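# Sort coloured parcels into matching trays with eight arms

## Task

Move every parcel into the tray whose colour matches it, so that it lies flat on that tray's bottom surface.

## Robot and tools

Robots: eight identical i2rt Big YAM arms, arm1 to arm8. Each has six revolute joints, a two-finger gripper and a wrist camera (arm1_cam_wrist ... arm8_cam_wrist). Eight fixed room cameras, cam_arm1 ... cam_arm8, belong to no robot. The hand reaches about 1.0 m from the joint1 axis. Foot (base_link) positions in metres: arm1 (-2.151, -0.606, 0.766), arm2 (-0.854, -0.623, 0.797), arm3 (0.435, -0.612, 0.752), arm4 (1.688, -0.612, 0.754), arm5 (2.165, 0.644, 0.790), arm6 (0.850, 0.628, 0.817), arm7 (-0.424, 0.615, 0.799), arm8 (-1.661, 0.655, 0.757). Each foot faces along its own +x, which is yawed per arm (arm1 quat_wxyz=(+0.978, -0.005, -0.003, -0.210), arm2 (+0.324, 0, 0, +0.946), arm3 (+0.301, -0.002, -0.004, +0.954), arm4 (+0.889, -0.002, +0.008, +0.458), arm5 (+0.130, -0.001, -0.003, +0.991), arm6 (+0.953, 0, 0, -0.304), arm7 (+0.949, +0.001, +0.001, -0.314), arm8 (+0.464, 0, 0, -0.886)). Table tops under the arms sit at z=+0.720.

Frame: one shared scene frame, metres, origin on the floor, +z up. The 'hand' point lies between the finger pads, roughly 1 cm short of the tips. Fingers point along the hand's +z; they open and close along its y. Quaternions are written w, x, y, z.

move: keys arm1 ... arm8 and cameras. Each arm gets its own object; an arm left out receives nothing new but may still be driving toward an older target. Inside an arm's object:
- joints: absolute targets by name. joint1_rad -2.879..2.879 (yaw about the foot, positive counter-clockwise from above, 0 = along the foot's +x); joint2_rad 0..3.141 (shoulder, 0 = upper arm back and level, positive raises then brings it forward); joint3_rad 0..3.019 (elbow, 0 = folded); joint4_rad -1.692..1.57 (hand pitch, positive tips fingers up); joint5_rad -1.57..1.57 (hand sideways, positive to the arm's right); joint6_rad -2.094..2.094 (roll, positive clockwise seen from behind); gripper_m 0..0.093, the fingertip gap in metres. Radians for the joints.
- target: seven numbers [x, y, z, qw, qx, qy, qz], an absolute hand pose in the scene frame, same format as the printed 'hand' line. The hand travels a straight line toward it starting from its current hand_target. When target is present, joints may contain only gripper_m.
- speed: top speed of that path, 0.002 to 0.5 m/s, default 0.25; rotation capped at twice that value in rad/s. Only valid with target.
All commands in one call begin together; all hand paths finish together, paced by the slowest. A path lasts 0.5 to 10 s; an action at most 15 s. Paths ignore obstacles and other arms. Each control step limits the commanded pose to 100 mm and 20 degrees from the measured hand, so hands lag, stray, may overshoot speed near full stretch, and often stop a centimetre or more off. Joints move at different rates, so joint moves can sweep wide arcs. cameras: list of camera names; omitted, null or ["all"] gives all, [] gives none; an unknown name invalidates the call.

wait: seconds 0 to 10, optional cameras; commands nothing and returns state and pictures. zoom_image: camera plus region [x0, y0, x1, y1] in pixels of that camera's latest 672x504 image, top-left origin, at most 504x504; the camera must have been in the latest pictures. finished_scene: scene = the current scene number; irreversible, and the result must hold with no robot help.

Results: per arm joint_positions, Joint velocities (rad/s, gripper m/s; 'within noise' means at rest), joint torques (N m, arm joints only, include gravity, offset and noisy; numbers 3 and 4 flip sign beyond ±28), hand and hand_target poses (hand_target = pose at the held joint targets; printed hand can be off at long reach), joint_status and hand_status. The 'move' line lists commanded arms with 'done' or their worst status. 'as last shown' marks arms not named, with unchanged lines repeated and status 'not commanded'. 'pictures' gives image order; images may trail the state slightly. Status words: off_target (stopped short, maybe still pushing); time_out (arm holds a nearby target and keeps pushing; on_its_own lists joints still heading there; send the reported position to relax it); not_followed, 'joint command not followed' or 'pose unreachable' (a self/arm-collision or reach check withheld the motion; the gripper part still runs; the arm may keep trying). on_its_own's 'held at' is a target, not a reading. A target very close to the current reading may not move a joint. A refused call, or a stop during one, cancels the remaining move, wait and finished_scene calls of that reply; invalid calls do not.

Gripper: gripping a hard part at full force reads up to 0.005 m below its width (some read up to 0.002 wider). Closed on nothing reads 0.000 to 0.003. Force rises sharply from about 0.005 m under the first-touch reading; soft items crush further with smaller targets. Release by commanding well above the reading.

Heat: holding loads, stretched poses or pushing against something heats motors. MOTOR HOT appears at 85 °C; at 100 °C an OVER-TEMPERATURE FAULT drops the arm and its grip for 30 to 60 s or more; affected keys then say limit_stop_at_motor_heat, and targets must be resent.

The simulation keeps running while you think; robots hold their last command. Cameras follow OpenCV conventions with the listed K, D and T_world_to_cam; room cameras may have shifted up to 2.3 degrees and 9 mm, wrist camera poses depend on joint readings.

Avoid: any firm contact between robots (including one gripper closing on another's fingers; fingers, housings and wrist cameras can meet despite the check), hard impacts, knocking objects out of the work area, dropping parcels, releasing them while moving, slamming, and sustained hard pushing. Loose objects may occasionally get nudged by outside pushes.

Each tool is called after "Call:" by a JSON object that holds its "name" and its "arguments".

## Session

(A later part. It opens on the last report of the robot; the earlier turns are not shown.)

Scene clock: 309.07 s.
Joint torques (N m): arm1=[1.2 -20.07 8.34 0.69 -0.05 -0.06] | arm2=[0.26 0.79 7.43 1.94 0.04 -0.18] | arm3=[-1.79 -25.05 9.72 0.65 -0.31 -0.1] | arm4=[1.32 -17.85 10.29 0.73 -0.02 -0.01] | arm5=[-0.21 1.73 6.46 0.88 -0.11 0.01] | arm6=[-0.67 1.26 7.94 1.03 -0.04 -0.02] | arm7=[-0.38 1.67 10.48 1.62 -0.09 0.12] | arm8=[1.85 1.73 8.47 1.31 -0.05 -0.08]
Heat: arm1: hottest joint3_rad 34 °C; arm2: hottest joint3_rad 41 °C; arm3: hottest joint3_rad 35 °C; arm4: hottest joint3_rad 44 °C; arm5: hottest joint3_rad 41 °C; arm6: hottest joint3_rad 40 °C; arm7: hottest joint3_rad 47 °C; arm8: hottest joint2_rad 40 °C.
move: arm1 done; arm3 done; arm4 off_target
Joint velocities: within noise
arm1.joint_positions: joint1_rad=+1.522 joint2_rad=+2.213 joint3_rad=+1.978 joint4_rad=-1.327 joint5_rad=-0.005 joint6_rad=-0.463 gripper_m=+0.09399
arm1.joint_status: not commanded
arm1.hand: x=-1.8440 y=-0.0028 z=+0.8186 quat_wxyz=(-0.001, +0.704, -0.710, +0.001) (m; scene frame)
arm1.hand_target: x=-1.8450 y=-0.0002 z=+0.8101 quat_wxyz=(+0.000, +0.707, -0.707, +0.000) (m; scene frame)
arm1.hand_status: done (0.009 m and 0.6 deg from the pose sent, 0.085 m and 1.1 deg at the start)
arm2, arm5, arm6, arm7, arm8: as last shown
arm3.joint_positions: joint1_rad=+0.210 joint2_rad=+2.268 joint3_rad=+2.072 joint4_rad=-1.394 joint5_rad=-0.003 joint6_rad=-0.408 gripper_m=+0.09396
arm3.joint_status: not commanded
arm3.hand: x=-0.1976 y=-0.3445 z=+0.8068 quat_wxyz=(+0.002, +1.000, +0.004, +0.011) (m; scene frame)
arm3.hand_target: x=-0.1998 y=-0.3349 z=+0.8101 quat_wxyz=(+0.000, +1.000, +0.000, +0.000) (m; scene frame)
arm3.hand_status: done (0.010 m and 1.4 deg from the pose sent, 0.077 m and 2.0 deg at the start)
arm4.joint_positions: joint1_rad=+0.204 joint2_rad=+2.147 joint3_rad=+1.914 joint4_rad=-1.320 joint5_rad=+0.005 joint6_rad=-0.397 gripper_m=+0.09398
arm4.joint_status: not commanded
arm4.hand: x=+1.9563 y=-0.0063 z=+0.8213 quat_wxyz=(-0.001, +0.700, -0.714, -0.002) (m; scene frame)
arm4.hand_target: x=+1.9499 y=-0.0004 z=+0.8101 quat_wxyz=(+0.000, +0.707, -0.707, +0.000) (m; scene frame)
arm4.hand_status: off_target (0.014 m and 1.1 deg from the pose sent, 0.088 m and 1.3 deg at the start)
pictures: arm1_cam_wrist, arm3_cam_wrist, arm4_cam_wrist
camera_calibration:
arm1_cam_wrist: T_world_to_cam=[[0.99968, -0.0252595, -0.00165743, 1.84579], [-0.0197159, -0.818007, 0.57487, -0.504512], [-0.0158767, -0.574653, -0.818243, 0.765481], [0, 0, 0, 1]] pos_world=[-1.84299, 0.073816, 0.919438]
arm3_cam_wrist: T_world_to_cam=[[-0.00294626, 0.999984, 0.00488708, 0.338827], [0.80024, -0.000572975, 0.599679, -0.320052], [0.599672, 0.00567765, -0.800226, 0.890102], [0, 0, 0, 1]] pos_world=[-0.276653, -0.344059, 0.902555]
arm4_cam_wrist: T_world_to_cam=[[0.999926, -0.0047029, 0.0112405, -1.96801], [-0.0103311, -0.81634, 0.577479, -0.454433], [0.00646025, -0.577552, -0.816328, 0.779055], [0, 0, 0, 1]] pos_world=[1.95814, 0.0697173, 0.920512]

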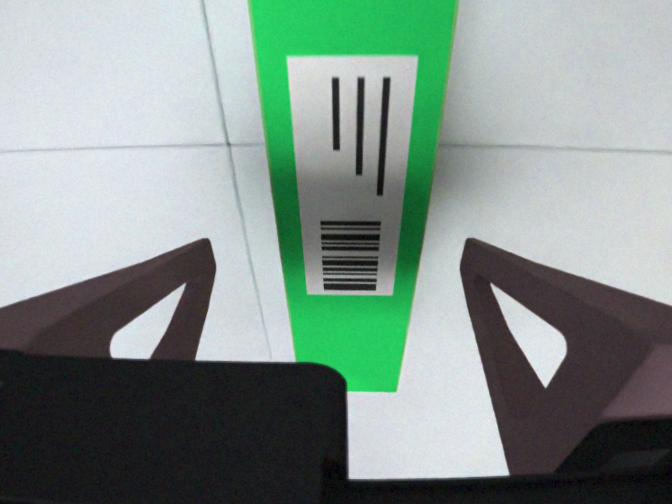

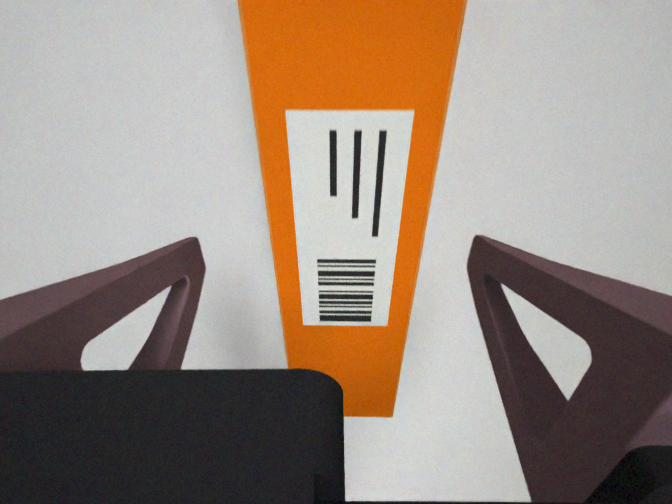

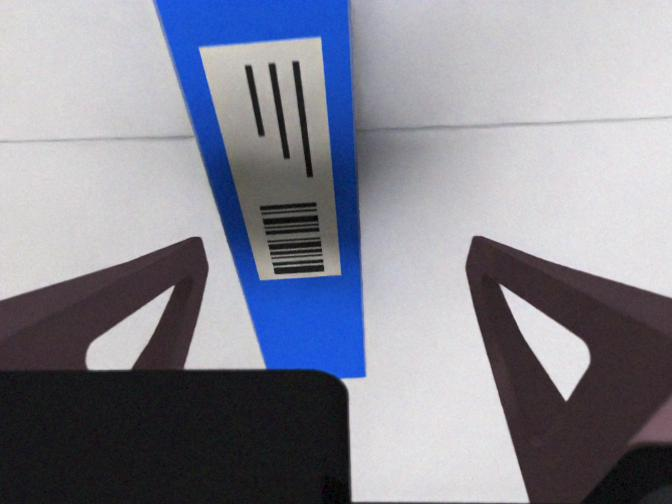

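Call:
{"name": "move", "arguments": {"arm1": {"target":[-1.839,0,0.742,0,0.7071,-0.7071,0],"speed":0.15}, "arm4": {"target":[1.932,0,0.742,0,0.7254,-0.6884,0],"speed":0.15}, "arm3": {"target":[-0.20,-0.334,0.742,0,1,0,0],"speed":0.15}, "cameras": ["arm4_cam_wrist"]}}

Call:
{"name": "move", "arguments": {"arm1": {"joints":{"gripper_m":0.045}}, "arm4": {"joints":{"gripper_m":0.045}}, "arm3": {"joints":{"gripper_m":0.045}}, "cameras": ["arm1_cam_wrist","arm4_cam_wrist","arm3_cam_wrist"]}}

Scene clock: 326.90 s.
Joint torques (N m): arm1=[0.62 -20.48 8.03 0.79 -0.06 -0.09] | arm2=[0.26 0.79 7.43 1.94 0.05 -0.18] | arm3=[-1.85 -24.88 9.18 0.61 -0.3 -0.11] | arm4=[0.79 -17.32 9.44 0.76 -0.08 -0.04] | arm5=[-0.73 2.14 6.42 0.98 -0.15 0.06] | arm6=[-0.67 1.2 7.92 0.98 -0.04 -0.02] | arm7=[-0.15 1.67 10.44 1.59 -0.09 0.12] | arm8=[1.9 1.85 8.47 1.25 -0.03 -0.07]
Heat: arm1: hottest joint3_rad 35 °C; arm2: hottest joint3_rad 40 °C; arm3: hottest joint2_rad 34 °C; arm4: hottest joint3_rad 43 °C; arm5: hottest joint3_rad 40 °C; arm6: hottest joint3_rad 39 °C; arm7: hottest joint3_rad 47 °C; arm8: hottest joint3_rad 38 °C.
move: arm1 done; arm3 done; arm4 off_target
Joint velocities: within noise
arm1.joint_positions: joint1_rad=+1.522 joint2_rad=+2.285 joint3_rad=+1.923 joint4_rad=-1.200 joint5_rad=-0.005 joint6_rad=-0.469 gripper_m=+0.09399
arm1.joint_status: not commanded
arm1.hand: x=-1.8420 y=+0.0001 z=+0.7519 quat_wxyz=(-0.001, +0.706, -0.708, +0.001) (m; scene frame)
arm1.hand_target: x=-1.8390 y=-0.0003 z=+0.7420 quat_wxyz=(+0.000, +0.707, -0.707, +0.000) (m; scene frame)
arm1.hand_status: done (0.010 m and 0.3 deg from the pose sent, 0.077 m and 0.6 deg at the start)
arm2, arm5, arm6, arm7, arm8: as last shown
arm3.joint_positions: joint1_rad=+0.210 joint2_rad=+2.323 joint3_rad=+1.994 joint4_rad=-1.258 joint5_rad=-0.003 joint6_rad=-0.408 gripper_m=+0.09396
arm3.joint_status: not commanded
arm3.hand: x=-0.1979 y=-0.3438 z=+0.7411 quat_wxyz=(+0.002, +1.000, +0.004, +0.009) (m; scene frame)
arm3.hand_target: x=-0.1998 y=-0.3340 z=+0.7420 quat_wxyz=(+0.000, +1.000, +0.000, +0.000) (m; scene frame)
arm3.hand_status: done (0.010 m and 1.2 deg from the pose sent, 0.066 m and 1.4 deg at the start)
arm4.joint_positions: joint1_rad=+0.231 joint2_rad=+2.189 joint3_rad=+1.813 joint4_rad=-1.167 joint5_rad=+0.005 joint6_rad=-0.421 gripper_m=+0.09398
arm4.joint_status: not commanded
arm4.hand: x=+1.9382 y=-0.0023 z=+0.7583 quat_wxyz=(-0.006, +0.719, -0.695, -0.003) (m; scene frame)
arm4.hand_target: x=+1.9319 y=-0.0005 z=+0.7423 quat_wxyz=(+0.000, +0.725, -0.688, +0.000) (m; scene frame)
arm4.hand_status: off_target (0.018 m and 1.4 deg from the pose sent, 0.083 m and 4.1 deg at the start)
pictures: arm4_cam_wrist
camera_calibration:
arm4_cam_wrist: T_world_to_cam=[[0.998774, 0.0469432, 0.015725, -1.95024], [0.0296042, -0.820903, 0.5703, -0.487042], [0.0396804, -0.569135, -0.821286, 0.669426], [0, 0, 0, 1]] pos_world=[1.93571, 0.07273, 0.858218]

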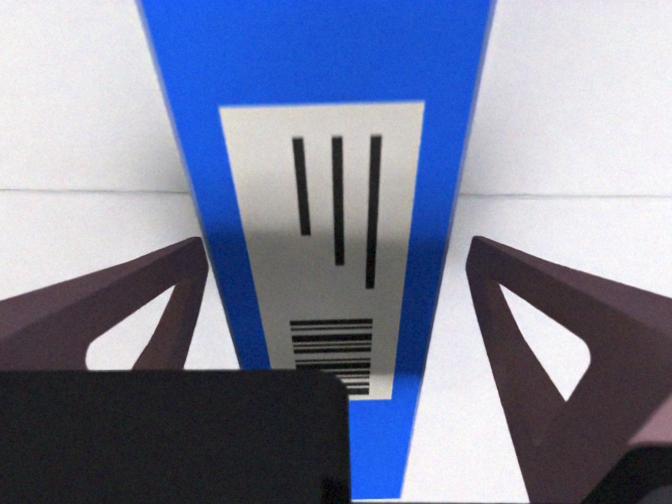

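Scene clock: 327.50 s.
Joint torques (N m): arm1=[0.97 -20.66 8.13 0.76 -0.05 -0.05] | arm2=[0.26 0.79 7.43 1.94 0.04 -0.18] | arm3=[-1.79 -25 9.24 0.59 -0.28 -0.11] | arm4=[1.14 -17.26 9.46 0.73 -0.04 -0.03] | arm5=[-0.67 2.08 6.5 0.88 -0.14 0.08] | arm6=[-0.67 1.2 7.92 1.01 -0.05 -0.02] | arm7=[-0.44 1.61 10.43 1.59 -0.09 0.12] | arm8=[1.79 1.49 8.54 1.31 -0.05 -0.07]
Heat: arm1: hottest joint3_rad 35 °C; arm2: hottest joint3_rad 40 °C; arm3: hottest joint2_rad 34 °C; arm4: hottest joint3_rad 43 °C; arm5: hottest joint3_rad 40 °C; arm6: hottest joint3_rad 39 °C; arm7: hottest joint3_rad 47 °C; arm8: hottest joint3_rad 38 °C.
move: arm1 off_target; arm3 off_target; arm4 off_target
Joint velocities: within noise
arm1.joint_positions: joint1_rad=+1.522 joint2_rad=+2.285 joint3_rad=+1.923 joint4_rad=-1.200 joint5_rad=-0.005 joint6_rad=-0.470 gripper_m=+0.05926
arm1.joint_status: gripper_m off_target (ended at +0.05929, target +0.04500)
arm1.hand: x=-1.8420 y=+0.0002 z=+0.7519 quat_wxyz=(-0.001, +0.706, -0.708, +0.001) (m; scene frame)
arm1.hand_target: x=-1.8390 y=-0.0003 z=+0.7420 quat_wxyz=(+0.000, +0.707, -0.707, +0.000) (m; scene frame)
arm1.hand_status: not commanded
arm2, arm5, arm6, arm7, arm8: as last shown
arm3.joint_positions: joint1_rad=+0.210 joint2_rad=+2.323 joint3_rad=+1.994 joint4_rad=-1.257 joint5_rad=-0.004 joint6_rad=-0.408 gripper_m=+0.05855
arm3.joint_status: gripper_m off_target (ended at +0.05858, target +0.04500)
arm3.hand: x=-0.1981 y=-0.3439 z=+0.7411 quat_wxyz=(+0.002, +1.000, +0.004, +0.009) (m; scene frame)
arm3.hand_target: x=-0.1998 y=-0.3340 z=+0.7420 quat_wxyz=(+0.000, +1.000, +0.000, +0.000) (m; scene frame)
arm3.hand_status: not commanded
arm4.joint_positions: joint1_rad=+0.231 joint2_rad=+2.189 joint3_rad=+1.813 joint4_rad=-1.167 joint5_rad=+0.006 joint6_rad=-0.422 gripper_m=+0.05953
arm4.joint_status: gripper_m off_target (ended at +0.05956, target +0.04500)
arm4.hand: x=+1.9383 y=-0.0022 z=+0.7583 quat_wxyz=(-0.006, +0.719, -0.695, -0.003) (m; scene frame)
arm4.hand_target: x=+1.9319 y=-0.0005 z=+0.7423 quat_wxyz=(+0.000, +0.725, -0.688, +0.000) (m; scene frame)
arm4.hand_status: not commanded
pictures: arm1_cam_wrist, arm3_cam_wrist, arm4_cam_wrist
camera_calibration:
arm1_cam_wrist: T_world_to_cam=[[0.99983, -0.0183534, -0.0018243, 1.84415], [-0.0139848, -0.818879, 0.573796, -0.452345], [-0.012025, -0.573673, -0.818996, 0.720419], [0, 0, 0, 1]] pos_world=[-1.8415, 0.0767161, 0.852938]
arm3_cam_wrist: T_world_to_cam=[[-0.00288651, 0.99998, 0.00567824, 0.337999], [0.802501, -0.00107151, 0.59665, -0.277762], [0.596644, 0.00627903, -0.802482, 0.839085], [0, 0, 0, 1]] pos_world=[-0.276754, -0.343559, 0.837158]
arm4_cam_wrist: T_world_to_cam=[[0.998746, 0.0473415, 0.0163082, -1.95072], [0.0296074, -0.821017, 0.570135, -0.486817], [0.0403804, -0.568937, -0.821389, 0.668202], [0, 0, 0, 1]] pos_world=[1.93571, 0.0728299, 0.858218]

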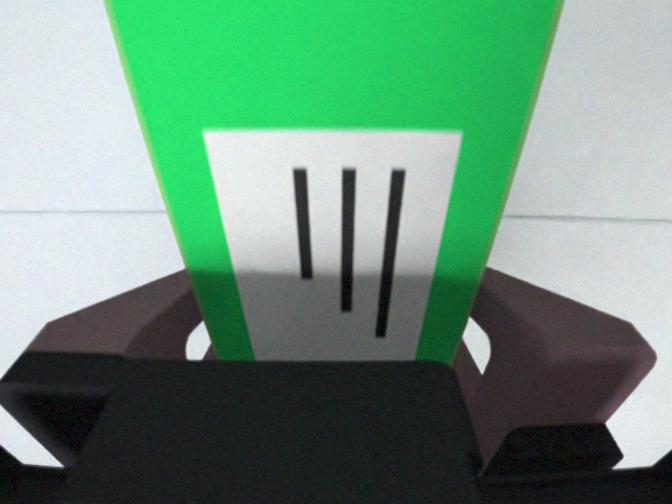

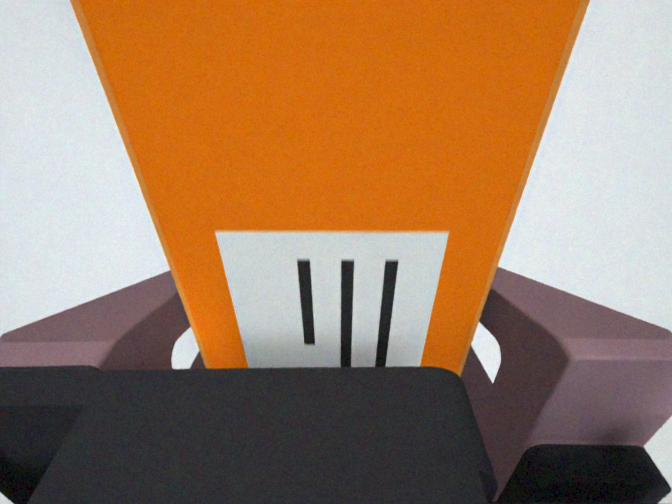

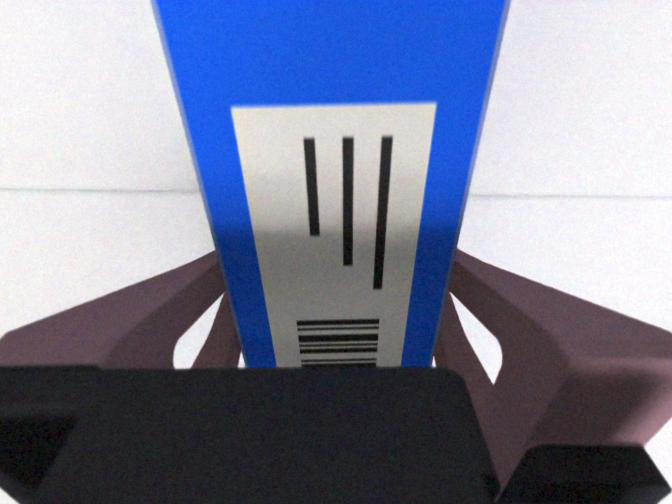

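Call:
{"name": "move", "arguments": {"arm1": {"target":[-1.842,-0.01,0.90,0,0.7071,-0.7071,0],"speed":0.22}, "arm4": {"target":[1.935,-0.01,0.90,0,0.7254,-0.6884,0],"speed":0.22}, "arm3": {"target":[-0.193,-0.343,0.90,0,1,0,0],"speed":0.22}, "cameras": []}}

Call:
{"name": "move", "arguments": {"arm1": {"joints":{"joint2_rad":1.5,"joint3_rad":1.5,"joint4_rad":-1.57,"joint5_rad":0}}, "arm4": {"joints":{"joint2_rad":1.5,"joint3_rad":1.5,"joint4_rad":-1.57,"joint5_rad":0}}, "arm3": {"joints":{"joint2_rad":1.5,"joint3_rad":1.5,"joint4_rad":-1.57,"joint5_rad":0}}, "cameras": []}}

Call:
{"name": "move", "arguments": {"arm1": {"joints":{"joint1_rad":-1.538,"joint6_rad":-0.026}}, "arm4": {"joints":{"joint1_rad":-1.887,"joint6_rad":0.016}}, "arm3": {"joints":{"joint1_rad":2.143,"joint6_rad":-0.168}}, "cameras": []}}

Call:
{"name": "move", "arguments": {"arm1": {"target":[-2.405,-1.225,0.92,0,0.8231,0.5678,0],"speed":0.3}, "arm4": {"target":[2.103,-1.176,0.92,0,0.4579,0.889,0],"speed":0.3}, "arm3": {"target":[0.41,-1.292,0.92,0,0.660,0.7513,0],"speed":0.3}, "cameras": ["cam_arm1","cam_arm3","cam_arm4"]}}

Scene clock: 353.20 s.
Joint torques (N m): arm1=[0.62 -19.02 12.31 -0.25 -0.02 -0.07] | arm2=[0.26 0.73 7.43 1.94 0.04 -0.18] | arm3=[-1.32 -25.52 14.5 -0.35 -0.28 -0.03] | arm4=[0.38 -17.44 14.32 -0.28 -0.04 -0.04] | arm5=[-0.5 1.61 6.42 0.99 -0.16 0.04] | arm6=[-0.62 1.2 7.94 1.01 -0.04 -0.02] | arm7=[-0.32 1.38 10.45 1.61 -0.09 0.13] | arm8=[2.02 1.67 8.49 1.28 -0.05 -0.06]
Heat: arm1: hottest joint3_rad 37 °C; arm2: hottest joint3_rad 39 °C; arm3: hottest joint2_rad 37 °C; arm4: hottest joint3_rad 43 °C; arm5: hottest joint3_rad 39 °C; arm6: hottest joint3_rad 38 °C; arm7: hottest joint3_rad 47 °C; arm8: hottest joint3_rad 36 °C.
move: arm1 off_target; arm3 off_target; arm4 off_target
Joint velocities: within noise
arm1.joint_positions: joint1_rad=+1.522 joint2_rad=+2.135 joint3_rad=+2.040 joint4_rad=-1.486 joint5_rad=-0.005 joint6_rad=-0.474 gripper_m=+0.05926
arm1.joint_status: not commanded
arm1.hand: x=-1.8522 y=-0.0173 z=+0.8931 quat_wxyz=(+0.008, +0.708, -0.707, +0.004) (m; scene frame)
arm1.hand_target: x=-1.8421 y=-0.0106 z=+0.9000 quat_wxyz=(-0.001, +0.707, -0.707, +0.000) (m; scene frame)
arm1.hand_status: off_target (0.014 m and 1.0 deg from the pose sent, 0.148 m and 0.2 deg at the start)
arm2, arm5, arm6, arm7, arm8: as last shown
arm3.joint_positions: joint1_rad=+0.210 joint2_rad=+2.208 joint3_rad=+2.129 joint4_rad=-1.550 joint5_rad=-0.004 joint6_rad=-0.408 gripper_m=+0.05855
arm3.joint_status: not commanded
arm3.hand: x=-0.1806 y=-0.3523 z=+0.8684 quat_wxyz=(+0.010, +1.000, +0.004, +0.029) (m; scene frame)
arm3.hand_target: x=-0.1913 y=-0.3436 z=+0.9002 quat_wxyz=(+0.000, +1.000, +0.000, -0.001) (m; scene frame)
arm3.hand_status: off_target (0.035 m and 3.6 deg from the pose sent, 0.159 m and 1.1 deg at the start; pose on its path clipped on 8 of 51 steps)
arm4.joint_positions: joint1_rad=+0.231 joint2_rad=+2.060 joint3_rad=+1.945 joint4_rad=-1.470 joint5_rad=+0.006 joint6_rad=-0.429 gripper_m=+0.05953
arm4.joint_status: not commanded
arm4.hand: x=+1.9311 y=-0.0223 z=+0.8882 quat_wxyz=(+0.013, +0.722, -0.692, +0.004) (m; scene frame)
arm4.hand_target: x=+1.9347 y=-0.0107 z=+0.9000 quat_wxyz=(+0.000, +0.725, -0.688, +0.000) (m; scene frame)
arm4.hand_status: off_target (0.018 m and 1.7 deg from the pose sent, 0.142 m and 1.3 deg at the start)
pictures: none
No camera images: "cameras" was empty.

Scene clock: 354.80 s.
Joint torques (N m): arm1=[0.79 -11.05 8.21 0.02 0.15 -0.06] | arm2=[0.26 0.73 7.43 1.94 0.05 -0.18] | arm3=[-1.38 -13.92 9.81 -0.09 0.01 -0.04] | arm4=[0.26 -9.52 9.96 -0.02 -0.19 -0.03] | arm5=[-0.26 1.61 6.61 0.85 -0.1 0.05] | arm6=[-0.67 1.26 7.94 0.99 -0.04 -0.02] | arm7=[-0.26 1.32 10.43 1.58 -0.09 0.12] | arm8=[2.02 1.44 8.47 1.28 -0.06 -0.05]
Heat: arm1: hottest joint3_rad 37 °C; arm2: hottest joint3_rad 39 °C; arm3: hottest joint2_rad 37 °C; arm4: hottest joint3_rad 43 °C; arm5: hottest joint3_rad 39 °C; arm6: hottest joint3_rad 38 °C; arm7: hottest joint3_rad 47 °C; arm8: hottest joint3_rad 36 °C.
move: arm1 done; arm3 done; arm4 done
Joint velocities: within noise
arm1.joint_positions: joint1_rad=+1.522 joint2_rad=+1.492 joint3_rad=+1.507 joint4_rad=-1.563 joint5_rad=-0.003 joint6_rad=-0.474 gripper_m=+0.05926
arm1.joint_status: all done
arm1.hand: x=-1.9488 y=-0.2050 z=+1.0356 quat_wxyz=(-0.008, +0.708, -0.706, +0.000) (m; scene frame)
arm1.hand_target: x=-1.9457 y=-0.2093 z=+1.0299 quat_wxyz=(+0.002, +0.707, -0.707, +0.005) (m; scene frame)
arm1.hand_status: not commanded
arm2, arm5, arm6, arm7, arm8: as last shown
arm3.joint_positions: joint1_rad=+0.210 joint2_rad=+1.499 joint3_rad=+1.494 joint4_rad=-1.563 joint5_rad=-0.004 joint6_rad=-0.408 gripper_m=+0.05855
arm3.joint_status: all done
arm3.hand: x=+0.0239 y=-0.4401 z=+1.0160 quat_wxyz=(-0.002, +1.000, +0.004, +0.000) (m; scene frame)
arm3.hand_target: x=+0.0255 y=-0.4367 z=+1.0175 quat_wxyz=(-0.003, +1.000, +0.000, +0.003) (m; scene frame)
arm3.hand_status: not commanded
arm4.joint_positions: joint1_rad=+0.231 joint2_rad=+1.484 joint3_rad=+1.504 joint4_rad=-1.563 joint5_rad=+0.002 joint6_rad=-0.429 gripper_m=+0.05953
arm4.joint_status: all done
arm4.hand: x=+1.8602 y=-0.1969 z=+1.0232 quat_wxyz=(-0.006, +0.722, -0.692, -0.005) (m; scene frame)
arm4.hand_target: x=+1.8586 y=-0.1968 z=+1.0149 quat_wxyz=(+0.007, +0.725, -0.688, -0.001) (m; scene frame)
arm4.hand_status: not commanded
pictures: none
No camera images: "cameras" was empty.

Scene clock: 357.23 s.
Joint torques (N m): arm1=[0.73 -12.22 8.29 0.09 0.07 0.05] | arm2=[0.32 0.73 7.42 1.94 0.05 -0.18] | arm3=[-0.03 -15.79 9.63 -0.12 -0.08 0.13] | arm4=[-0.67 -11.05 9.96 -0.02 -0.06 0.11] | arm5=[-0.79 1.67 6.43 0.92 -0.08 0.05] | arm6=[-0.67 1.26 7.94 1.01 -0.04 -0.02] | arm7=[-0.09 1.61 10.48 1.63 -0.08 0.12] | arm8=[1.9 1.55 8.53 1.32 -0.05 -0.06]
Heat: arm1: hottest joint3_rad 36 °C; arm2: hottest joint3_rad 39 °C; arm3: hottest joint2_rad 36 °C; arm4: hottest joint3_rad 43 °C; arm5: hottest joint3_rad 39 °C; arm6: hottest joint3_rad 38 °C; arm7: hottest joint3_rad 47 °C; arm8: hottest joint3_rad 36 °C.
move: arm1 done; arm3 done; arm4 done
Joint velocities: within noise
arm1.joint_positions: joint1_rad=-1.533 joint2_rad=+1.506 joint3_rad=+1.507 joint4_rad=-1.563 joint5_rad=+0.001 joint6_rad=-0.032 gripper_m=+0.05931
arm1.joint_status: all done
arm1.hand: x=-2.3218 y=-1.0193 z=+1.0368 quat_wxyz=(-0.007, -0.821, -0.572, +0.005) (m; scene frame)
arm1.hand_target: x=-2.3222 y=-1.0145 z=+1.0369 quat_wxyz=(-0.005, -0.824, -0.567, +0.002) (m; scene frame)
arm1.hand_status: not commanded
arm2, arm5, arm6, arm7, arm8: as last shown
arm3.joint_positions: joint1_rad=+2.136 joint2_rad=+1.516 joint3_rad=+1.494 joint4_rad=-1.563 joint5_rad=-0.001 joint6_rad=-0.184 gripper_m=+0.05857
arm3.joint_status: all done
arm3.hand: x=+0.4132 y=-1.0601 z=+1.0073 quat_wxyz=(-0.004, +0.657, +0.754, +0.010) (m; scene frame)
arm3.hand_target: x=+0.4163 y=-1.0580 z=+1.0160 quat_wxyz=(+0.000, +0.660, +0.751, +0.004) (m; scene frame)
arm3.hand_status: not commanded
arm4.joint_positions: joint1_rad=-1.884 joint2_rad=+1.504 joint3_rad=+1.504 joint4_rad=-1.563 joint5_rad=+0.000 joint6_rad=+0.009 gripper_m=+0.05962
arm4.joint_status: all done
arm4.hand: x=+1.9578 y=-0.9689 z=+1.0212 quat_wxyz=(+0.000, -0.453, -0.891, +0.009) (m; scene frame)
arm4.hand_target: x=+1.9548 y=-0.9672 z=+1.0213 quat_wxyz=(+0.003, -0.458, -0.889, +0.007) (m; scene frame)
arm4.hand_status: not commanded
pictures: none
No camera images: "cameras" was empty.

Scene clock: 359.40 s.
Joint torques (N m): arm1=[1.67 -19.08 12.74 -0.2 0.17 0.08] | arm2=[0.26 0.73 7.42 1.94 0.04 -0.18] | arm3=[0.44 -23.88 14.52 -0.32 0.02 0.12] | arm4=[-1.55 -18.14 14.98 -0.28 -0.15 0.04] | arm5=[-0.85 1.79 6.45 1.01 -0.11 0.04] | arm6=[-0.67 1.2 7.94 1.01 -0.04 -0.01] | arm7=[-0.26 1.61 10.45 1.55 -0.09 0.12] | arm8=[2.02 1.55 8.43 1.26 -0.06 -0.05]
Heat: arm1: hottest joint3_rad 37 °C; arm2: hottest joint3_rad 39 °C; arm3: hottest joint2_rad 36 °C; arm4: hottest joint3_rad 44 °C; arm5: hottest joint3_rad 39 °C; arm6: hottest joint3_rad 38 °C; arm7: hottest joint3_rad 47 °C; arm8: hottest joint3_rad 36 °C.
move: arm1 off_target; arm3 off_target; arm4 off_target
Joint velocities: within noise
arm1.joint_positions: joint1_rad=-1.533 joint2_rad=+2.146 joint3_rad=+2.077 joint4_rad=-1.533 joint5_rad=+0.004 joint6_rad=-0.030 gripper_m=+0.05931
arm1.joint_status: not commanded
arm1.hand: x=-2.4005 y=-1.2139 z=+0.9104 quat_wxyz=(+0.005, -0.821, -0.571, -0.011) (m; scene frame)
arm1.hand_target: x=-2.4049 y=-1.2244 z=+0.9199 quat_wxyz=(+0.000, -0.823, -0.568, +0.000) (m; scene frame)
arm1.hand_status: off_target (0.015 m and 1.4 deg from the pose sent, 0.251 m and 1.1 deg at the start)
arm2.joint_positions: joint1_rad=-2.066 joint2_rad=+0.695 joint3_rad=+1.402 joint4_rad=-1.506 joint5_rad=+0.001 joint6_rad=+0.425 gripper_m=+0.09292
arm2.joint_status: not commanded
arm2.hand: x=-0.6374 y=-0.5287 z=+1.2945 quat_wxyz=(-0.344, -0.005, -0.926, -0.154) (m; scene frame)
arm2.hand_target: x=-0.6348 y=-0.5274 z=+1.2935 quat_wxyz=(-0.344, +0.000, -0.927, -0.152) (m; scene frame)
arm2.hand_status: not commanded
arm3.joint_positions: joint1_rad=+2.136 joint2_rad=+2.177 joint3_rad=+2.167 joint4_rad=-1.596 joint5_rad=+0.001 joint6_rad=-0.179 gripper_m=+0.05857
arm3.joint_status: not commanded
arm3.hand: x=+0.4035 y=-1.2786 z=+0.9007 quat_wxyz=(-0.011, +0.658, +0.753, +0.018) (m; scene frame)
arm3.hand_target: x=+0.4100 y=-1.2908 z=+0.9200 quat_wxyz=(+0.001, +0.660, +0.751, +0.000) (m; scene frame)
arm3.hand_status: off_target (0.024 m and 2.4 deg from the pose sent, 0.248 m and 1.3 deg at the start)
arm4.joint_positions: joint1_rad=-1.884 joint2_rad=+2.248 joint3_rad=+2.321 joint4_rad=-1.658 joint5_rad=-0.013 joint6_rad=+0.009 gripper_m=+0.05962
arm4.joint_status: not commanded
arm4.hand: x=+2.1023 y=-1.1622 z=+0.9190 quat_wxyz=(+0.007, -0.453, -0.891, -0.002) (m; scene frame)
arm4.hand_target: x=+2.1026 y=-1.1753 z=+0.9198 quat_wxyz=(-0.001, -0.458, -0.889, +0.000) (m; scene frame)
arm4.hand_status: off_target (0.014 m and 1.0 deg from the pose sent, 0.272 m and 1.2 deg at the start)
arm5.joint_positions: joint1_rad=+1.511 joint2_rad=+0.697 joint3_rad=+1.396 joint4_rad=-1.488 joint5_rad=+0.000 joint6_rad=-0.329 gripper_m=+0.09288
arm5.joint_status: not commanded
arm5.hand: x=+2.0863 y=+0.4127 z=+1.2854 quat_wxyz=(+0.168, +0.653, +0.657, -0.338) (m; scene frame)
arm5.hand_target: x=+2.0868 y=+0.4140 z=+1.2847 quat_wxyz=(+0.167, +0.657, +0.656, -0.333) (m; scene frame)
arm5.hand_status: not commanded
arm6.joint_positions: joint1_rad=-1.171 joint2_rad=+0.701 joint3_rad=+1.397 joint4_rad=-1.493 joint5_rad=+0.001 joint6_rad=-0.226 gripper_m=+0.09289
arm6.joint_status: not commanded
arm6.hand: x=+0.7976 y=+0.3929 z=+1.3127 quat_wxyz=(-0.201, -0.653, -0.657, +0.319) (m; scene frame)
arm6.hand_target: x=+0.7980 y=+0.3947 z=+1.3133 quat_wxyz=(-0.202, -0.655, -0.655, +0.318) (m; scene frame)
arm6.hand_status: not commanded
arm7: as last shown
arm8.joint_positions: joint1_rad=+0.333 joint2_rad=+0.698 joint3_rad=+1.404 joint4_rad=-1.506 joint5_rad=-0.001 joint6_rad=-0.267 gripper_m=+0.09293
arm8.joint_status: not commanded
arm8.hand: x=-1.7252 y=+0.4274 z=+1.2551 quat_wxyz=(-0.186, -0.657, -0.653, +0.327) (m; scene frame)
arm8.hand_target: x=-1.7260 y=+0.4253 z=+1.2537 quat_wxyz=(-0.185, -0.655, -0.655, +0.328) (m; scene frame)
arm8.hand_status: not commanded
pictures: cam_arm1, cam_arm3, cam_arm4

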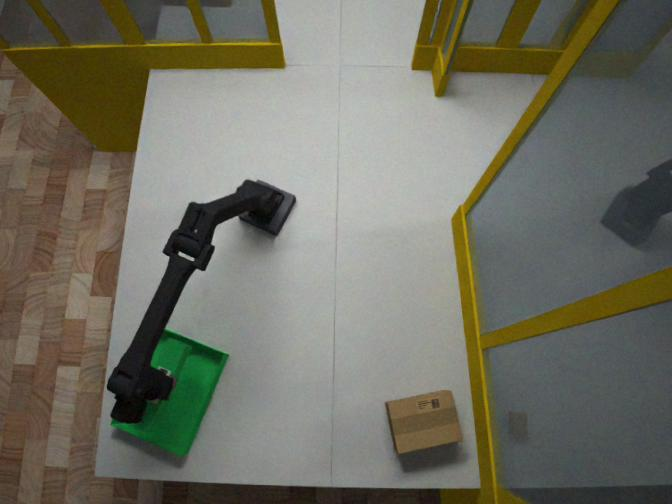

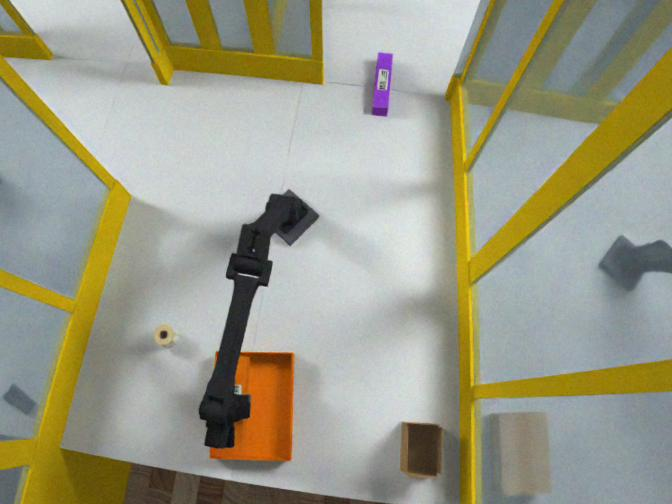

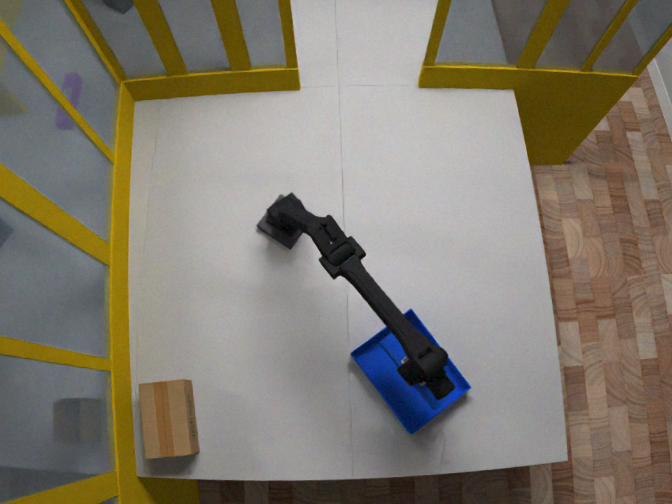

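Call:
{"name": "move", "arguments": {"arm1": {"target":[-2.405,-1.225,0.81,0,0.8231,0.5678,0],"speed":0.2}, "arm4": {"target":[2.103,-1.176,0.81,0,0.4579,0.889,0],"speed":0.2}, "arm3": {"target":[0.41,-1.292,0.81,0,0.660,0.7513,0],"speed":0.2}, "cameras": ["cam_arm1","cam_arm3","cam_arm4","arm1_cam_wrist","arm3_cam_wrist","arm4_cam_wrist"]}}

Scene clock: 368.50 s.
Joint torques (N m): arm1=[1.32 -19.6 8.38 0.7 0.21 0.06] | arm2=[0.32 0.79 7.42 1.94 0.04 -0.18] | arm3=[0.32 -24.47 9.7 0.59 0.02 0.12] | arm4=[-1.32 -18.78 10.24 0.76 -0.15 0.06] | arm5=[-0.85 1.73 6.42 0.96 -0.12 -0.01] | arm6=[-0.67 1.26 7.95 1.01 -0.04 -0.01] | arm7=[-0.26 1.67 10.43 1.62 -0.09 0.12] | arm8=[1.73 1.85 8.49 1.31 -0.06 -0.05]
Heat: arm1: hottest joint3_rad 37 °C; arm2: hottest joint3_rad 38 °C; arm3: hottest joint2_rad 37 °C; arm4: hottest joint3_rad 46 °C; arm5: hottest joint3_rad 39 °C; arm6: hottest joint3_rad 38 °C; arm7: hottest joint3_rad 47 °C; arm8: hottest joint3_rad 36 °C.
move: arm1 done; arm3 off_target; arm4 off_target
Joint velocities: within noise
arm1.joint_positions: joint1_rad=-1.533 joint2_rad=+2.210 joint3_rad=+1.934 joint4_rad=-1.307 joint5_rad=+0.004 joint6_rad=-0.029 gripper_m=+0.05931
arm1.joint_status: not commanded
arm1.hand: x=-2.4035 y=-1.2228 z=+0.8153 quat_wxyz=(+0.000, -0.821, -0.571, -0.003) (m; scene frame)
arm1.hand_target: x=-2.4051 y=-1.2249 z=+0.8099 quat_wxyz=(+0.000, -0.823, -0.568, +0.000) (m; scene frame)
arm1.hand_status: done (0.006 m and 0.5 deg from the pose sent, 0.101 m and 1.4 deg at the start)
arm2, arm5, arm6, arm8: as last shown
arm3.joint_positions: joint1_rad=+2.136 joint2_rad=+2.228 joint3_rad=+1.999 joint4_rad=-1.363 joint5_rad=+0.001 joint6_rad=-0.179 gripper_m=+0.05857
arm3.joint_status: not commanded
arm3.hand: x=+0.4036 y=-1.2851 z=+0.8038 quat_wxyz=(-0.007, +0.658, +0.753, +0.012) (m; scene frame)
arm3.hand_target: x=+0.4100 y=-1.2918 z=+0.8101 quat_wxyz=(+0.000, +0.660, +0.751, +0.000) (m; scene frame)
arm3.hand_status: off_target (0.011 m and 1.6 deg from the pose sent, 0.092 m and 2.4 deg at the start)
arm4.joint_positions: joint1_rad=-1.884 joint2_rad=+2.276 joint3_rad=+2.124 joint4_rad=-1.409 joint5_rad=-0.013 joint6_rad=+0.009 gripper_m=+0.05962
arm4.joint_status: not commanded
arm4.hand: x=+2.1067 y=-1.1706 z=+0.8254 quat_wxyz=(-0.004, -0.453, -0.891, +0.003) (m; scene frame)
arm4.hand_target: x=+2.1028 y=-1.1755 z=+0.8100 quat_wxyz=(+0.000, -0.458, -0.889, +0.000) (m; scene frame)
arm4.hand_status: off_target (0.017 m and 0.9 deg from the pose sent, 0.110 m and 1.0 deg at the start)
arm7.joint_positions: joint1_rad=-0.316 joint2_rad=+0.535 joint3_rad=+1.368 joint4_rad=-1.177 joint5_rad=-0.073 joint6_rad=-0.126 gripper_m=+0.09396
arm7.joint_status: not commanded
arm7.hand: x=-0.2873 y=+0.4416 z=+1.3804 quat_wxyz=(-0.508, -0.311, -0.757, +0.270) (m; scene frame)
arm7.hand_target: x=-0.2897 y=+0.4449 z=+1.3917 quat_wxyz=(-0.517, -0.307, -0.750, +0.275) (m; scene frame)
arm7.hand_status: not commanded
pictures: arm1_cam_wrist, arm3_cam_wrist, arm4_cam_wrist, cam_arm1, cam_arm3, cam_arm4
camera_calibration:
arm1_cam_wrist: T_world_to_cam=[[-0.93149, 0.363689, -0.0075144, -1.78692], [0.292776, 0.761807, 0.577869, 1.16882], [0.215889, 0.536079, -0.816095, 1.96642], [0, 0, 0, 1]] pos_world=[-2.43123, -1.29469, 0.915933]
arm3_cam_wrist: T_world_to_cam=[[-0.991726, -0.128369, 0.000441696, 0.233839], [-0.102151, 0.791248, 0.602903, 0.579244], [-0.0777438, 0.59787, -0.797814, 1.565], [0, 0, 0, 1]] pos_world=[0.412744, -1.36398, 0.899251]
arm4_cam_wrist: T_world_to_cam=[[-0.799586, -0.600384, 0.0142156, 0.967318], [-0.485634, 0.660325, 0.572827, 1.32802], [-0.353303, 0.45112, -0.819553, 2.07368], [0, 0, 0, 1]] pos_world=[2.15102, -1.23165, 0.925015]

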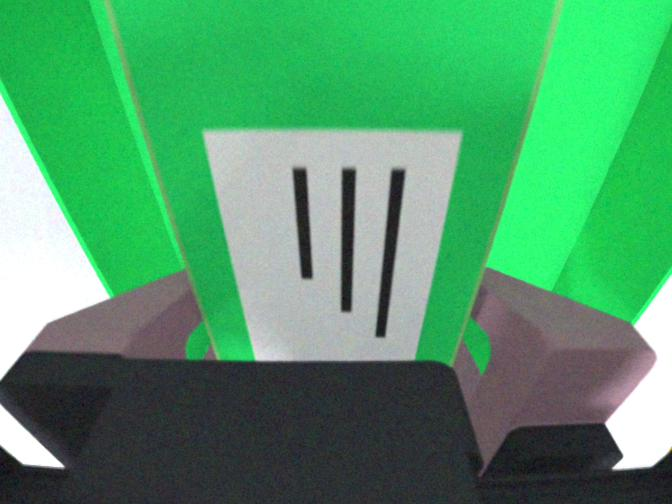

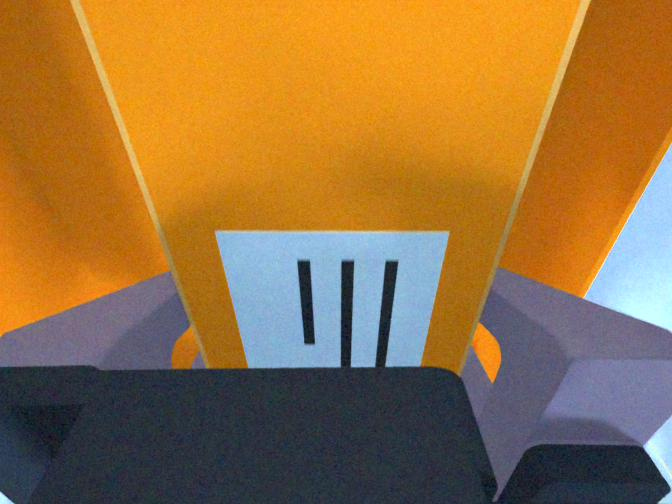

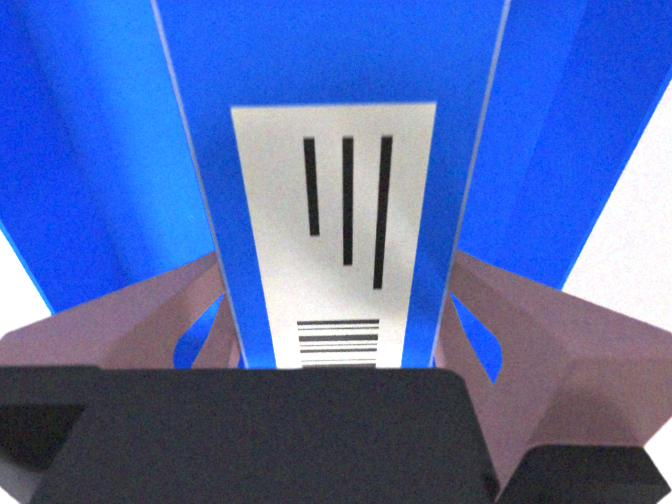

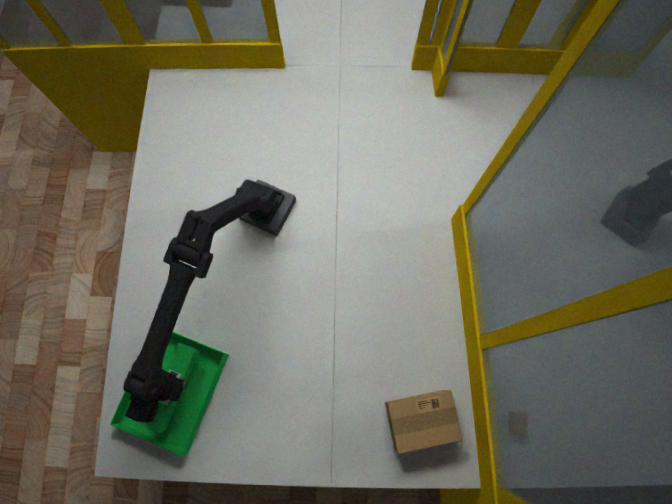

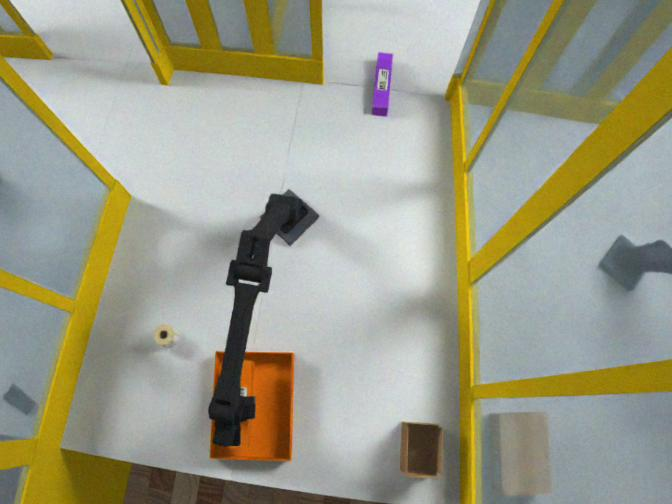

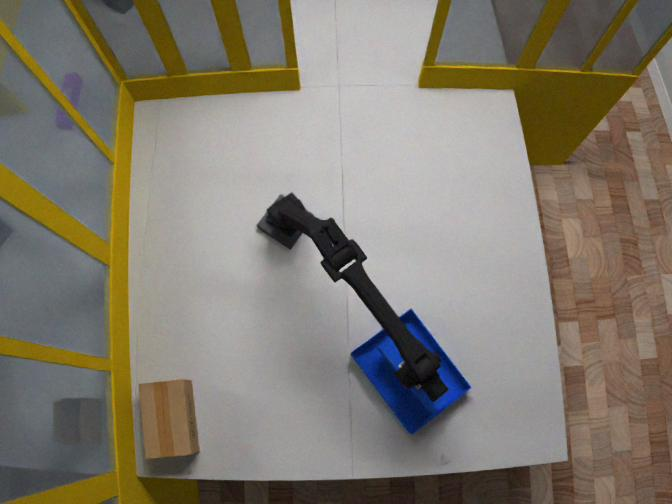

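Call:
{"name": "move", "arguments": {"arm1": {"target":[-2.405,-1.225,0.75,0,0.8231,0.5678,0],"speed":0.14}, "arm4": {"target":[2.100,-1.176,0.75,0,0.4579,0.889,0],"speed":0.14}, "arm3": {"target":[0.432,-1.292,0.75,0,0.660,0.7513,0],"speed":0.14}, "cameras": []}}

Call:
{"name": "move", "arguments": {"arm1": {"target":[-2.405,-1.225,0.732,0,0.8231,0.5678,0],"speed":0.1}, "arm4": {"target":[2.100,-1.176,0.732,0,0.4579,0.889,0],"speed":0.1}, "arm3": {"target":[0.432,-1.292,0.732,0,0.660,0.7513,0],"speed":0.1}, "cameras": ["cam_arm1","cam_arm3","cam_arm4"]}}

Scene clock: 379.67 s.
Joint torques (N m): arm1=[1.67 -19.78 7.87 0.73 0.17 0.04] | arm2=[0.26 0.73 7.43 1.92 0.04 -0.18] | arm3=[0.44 -25.05 9.13 0.55 0.02 0.11] | arm4=[-1.49 -18.84 9.99 0.76 -0.15 0.04] | arm5=[-0.91 1.73 6.49 1.03 -0.13 0.05] | arm6=[-0.67 1.26 7.92 0.99 -0.04 -0.02] | arm7=[-0.21 1.44 10.47 1.62 -0.08 0.12] | arm8=[1.9 1.61 8.5 1.25 -0.05 -0.07]
Heat: arm1: hottest joint3_rad 37 °C; arm2: hottest joint3_rad 38 °C; arm3: hottest joint2_rad 36 °C; arm4: hottest joint3_rad 46 °C; arm5: hottest joint3_rad 39 °C; arm6: hottest joint3_rad 38 °C; arm7: hottest joint3_rad 47 °C; arm8: hottest joint3_rad 35 °C.
move: arm1 done; arm3 done; arm4 off_target
Joint velocities: within noise
arm1.joint_positions: joint1_rad=-1.533 joint2_rad=+2.263 joint3_rad=+1.876 joint4_rad=-1.188 joint5_rad=+0.004 joint6_rad=-0.029 gripper_m=+0.05931
arm1.joint_status: not commanded
arm1.hand: x=-2.4039 y=-1.2249 z=+0.7597 quat_wxyz=(-0.002, -0.821, -0.571, +0.001) (m; scene frame)
arm1.hand_target: x=-2.4051 y=-1.2248 z=+0.7501 quat_wxyz=(+0.000, -0.823, -0.568, +0.000) (m; scene frame)
arm1.hand_status: done (0.010 m and 0.5 deg from the pose sent, 0.065 m and 0.5 deg at the start)
arm2, arm5, arm6, arm7, arm8: as last shown
arm3.joint_positions: joint1_rad=+2.167 joint2_rad=+2.274 joint3_rad=+1.928 joint4_rad=-1.239 joint5_rad=+0.001 joint6_rad=-0.149 gripper_m=+0.05857
arm3.joint_status: not commanded
arm3.hand: x=+0.4252 y=-1.2859 z=+0.7477 quat_wxyz=(-0.005, +0.658, +0.753, +0.009) (m; scene frame)
arm3.hand_target: x=+0.4321 y=-1.2918 z=+0.7500 quat_wxyz=(+0.000, +0.660, +0.751, +0.000) (m; scene frame)
arm3.hand_status: done (0.009 m and 1.2 deg from the pose sent, 0.061 m and 1.6 deg at the start)
arm4.joint_positions: joint1_rad=-1.884 joint2_rad=+2.317 joint3_rad=+2.037 joint4_rad=-1.282 joint5_rad=-0.013 joint6_rad=+0.009 gripper_m=+0.05962
arm4.joint_status: not commanded
arm4.hand: x=+2.1056 y=-1.1707 z=+0.7652 quat_wxyz=(-0.004, -0.453, -0.891, +0.003) (m; scene frame)
arm4.hand_target: x=+2.0999 y=-1.1755 z=+0.7500 quat_wxyz=(+0.000, -0.458, -0.889, +0.000) (m; scene frame)
arm4.hand_status: off_target (0.017 m and 0.8 deg from the pose sent, 0.076 m and 0.9 deg at the start)
pictures: none
No camera images: "cameras" was empty.

Scene clock: 380.63 s.
Joint torques (N m): arm1=[1.61 -18.84 7.24 0.94 0.16 0.08] | arm2=[0.26 0.79 7.45 1.94 0.04 -0.19] | arm3=[0.5 -23.24 8.4 0.9 0.03 0.13] | arm4=[-1.44 -17.79 8.9 1.17 -0.15 0.05] | arm5=[-0.67 1.73 6.56 1.03 -0.13 0.06] | arm6=[-0.67 1.32 7.92 0.99 -0.04 -0.02] | arm7=[-0.32 1.55 10.44 1.58 -0.09 0.13] | arm8=[1.9 1.44 8.5 1.26 -0.06 -0.04]
Heat: arm1: hottest joint3_rad 37 °C; arm2: hottest joint3_rad 38 °C; arm3: hottest joint2_rad 36 °C; arm4: hottest joint3_rad 46 °C; arm5: hottest joint3_rad 39 °C; arm6: hottest joint3_rad 38 °C; arm7: hottest joint3_rad 47 °C; arm8: hottest joint3_rad 35 °C.
move: arm1 off_target; arm3 off_target; arm4 off_target
Joint velocities: within noise
arm1.joint_positions: joint1_rad=-1.533 joint2_rad=+2.268 joint3_rad=+1.870 joint4_rad=-1.157 joint5_rad=+0.004 joint6_rad=-0.029 gripper_m=+0.05931
arm1.joint_status: not commanded
arm1.hand: x=-2.4057 y=-1.2294 z=+0.7551 quat_wxyz=(-0.008, -0.821, -0.570, +0.009) (m; scene frame)
arm1.hand_target: x=-2.4049 y=-1.2245 z=+0.7326 quat_wxyz=(+0.000, -0.823, -0.568, +0.000) (m; scene frame)
arm1.hand_status: off_target (0.024 m and 1.5 deg from the pose sent, 0.028 m and 0.5 deg at the start)
arm2, arm5, arm6, arm7, arm8: as last shown
arm3.joint_positions: joint1_rad=+2.167 joint2_rad=+2.275 joint3_rad=+1.921 joint4_rad=-1.213 joint5_rad=+0.002 joint6_rad=-0.148 gripper_m=+0.05857
arm3.joint_status: not commanded
arm3.hand: x=+0.4251 y=-1.2896 z=+0.7445 quat_wxyz=(+0.001, +0.658, +0.753, +0.002) (m; scene frame)
arm3.hand_target: x=+0.4320 y=-1.2916 z=+0.7320 quat_wxyz=(+0.000, +0.660, +0.751, +0.000) (m; scene frame)
arm3.hand_status: off_target (0.014 m and 0.4 deg from the pose sent, 0.018 m and 1.2 deg at the start)
arm4.joint_positions: joint1_rad=-1.884 joint2_rad=+2.317 joint3_rad=+2.032 joint4_rad=-1.256 joint5_rad=-0.013 joint6_rad=+0.009 gripper_m=+0.05962
arm4.joint_status: not commanded
arm4.hand: x=+2.1082 y=-1.1742 z=+0.7632 quat_wxyz=(-0.013, -0.453, -0.891, +0.008) (m; scene frame)
arm4.hand_target: x=+2.0996 y=-1.1749 z=+0.7328 quat_wxyz=(+0.000, -0.458, -0.889, +0.000) (m; scene frame)
arm4.hand_status: off_target (0.032 m and 1.8 deg from the pose sent, 0.034 m and 0.8 deg at the start)
pictures: cam_arm1, cam_arm3, cam_arm4

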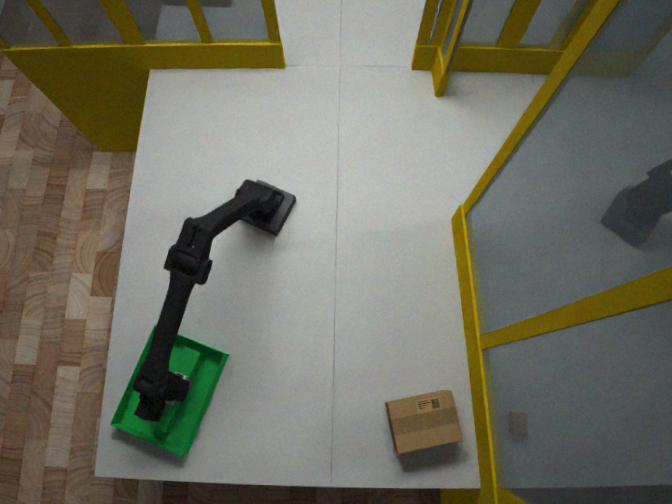

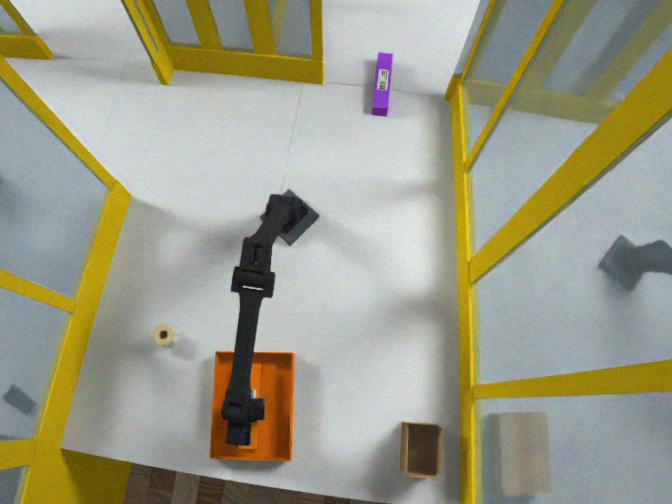

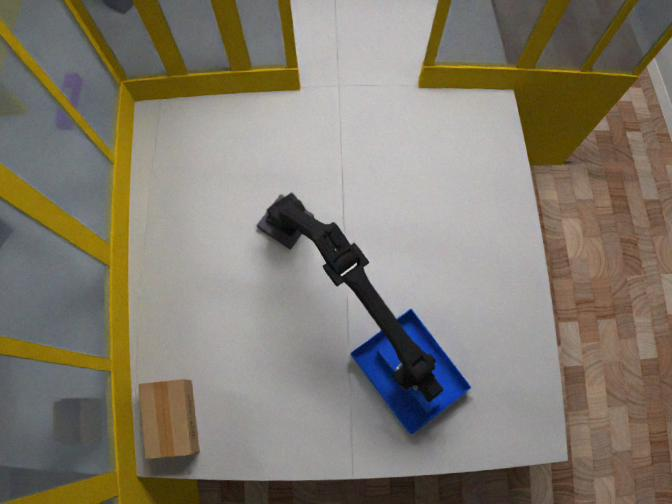

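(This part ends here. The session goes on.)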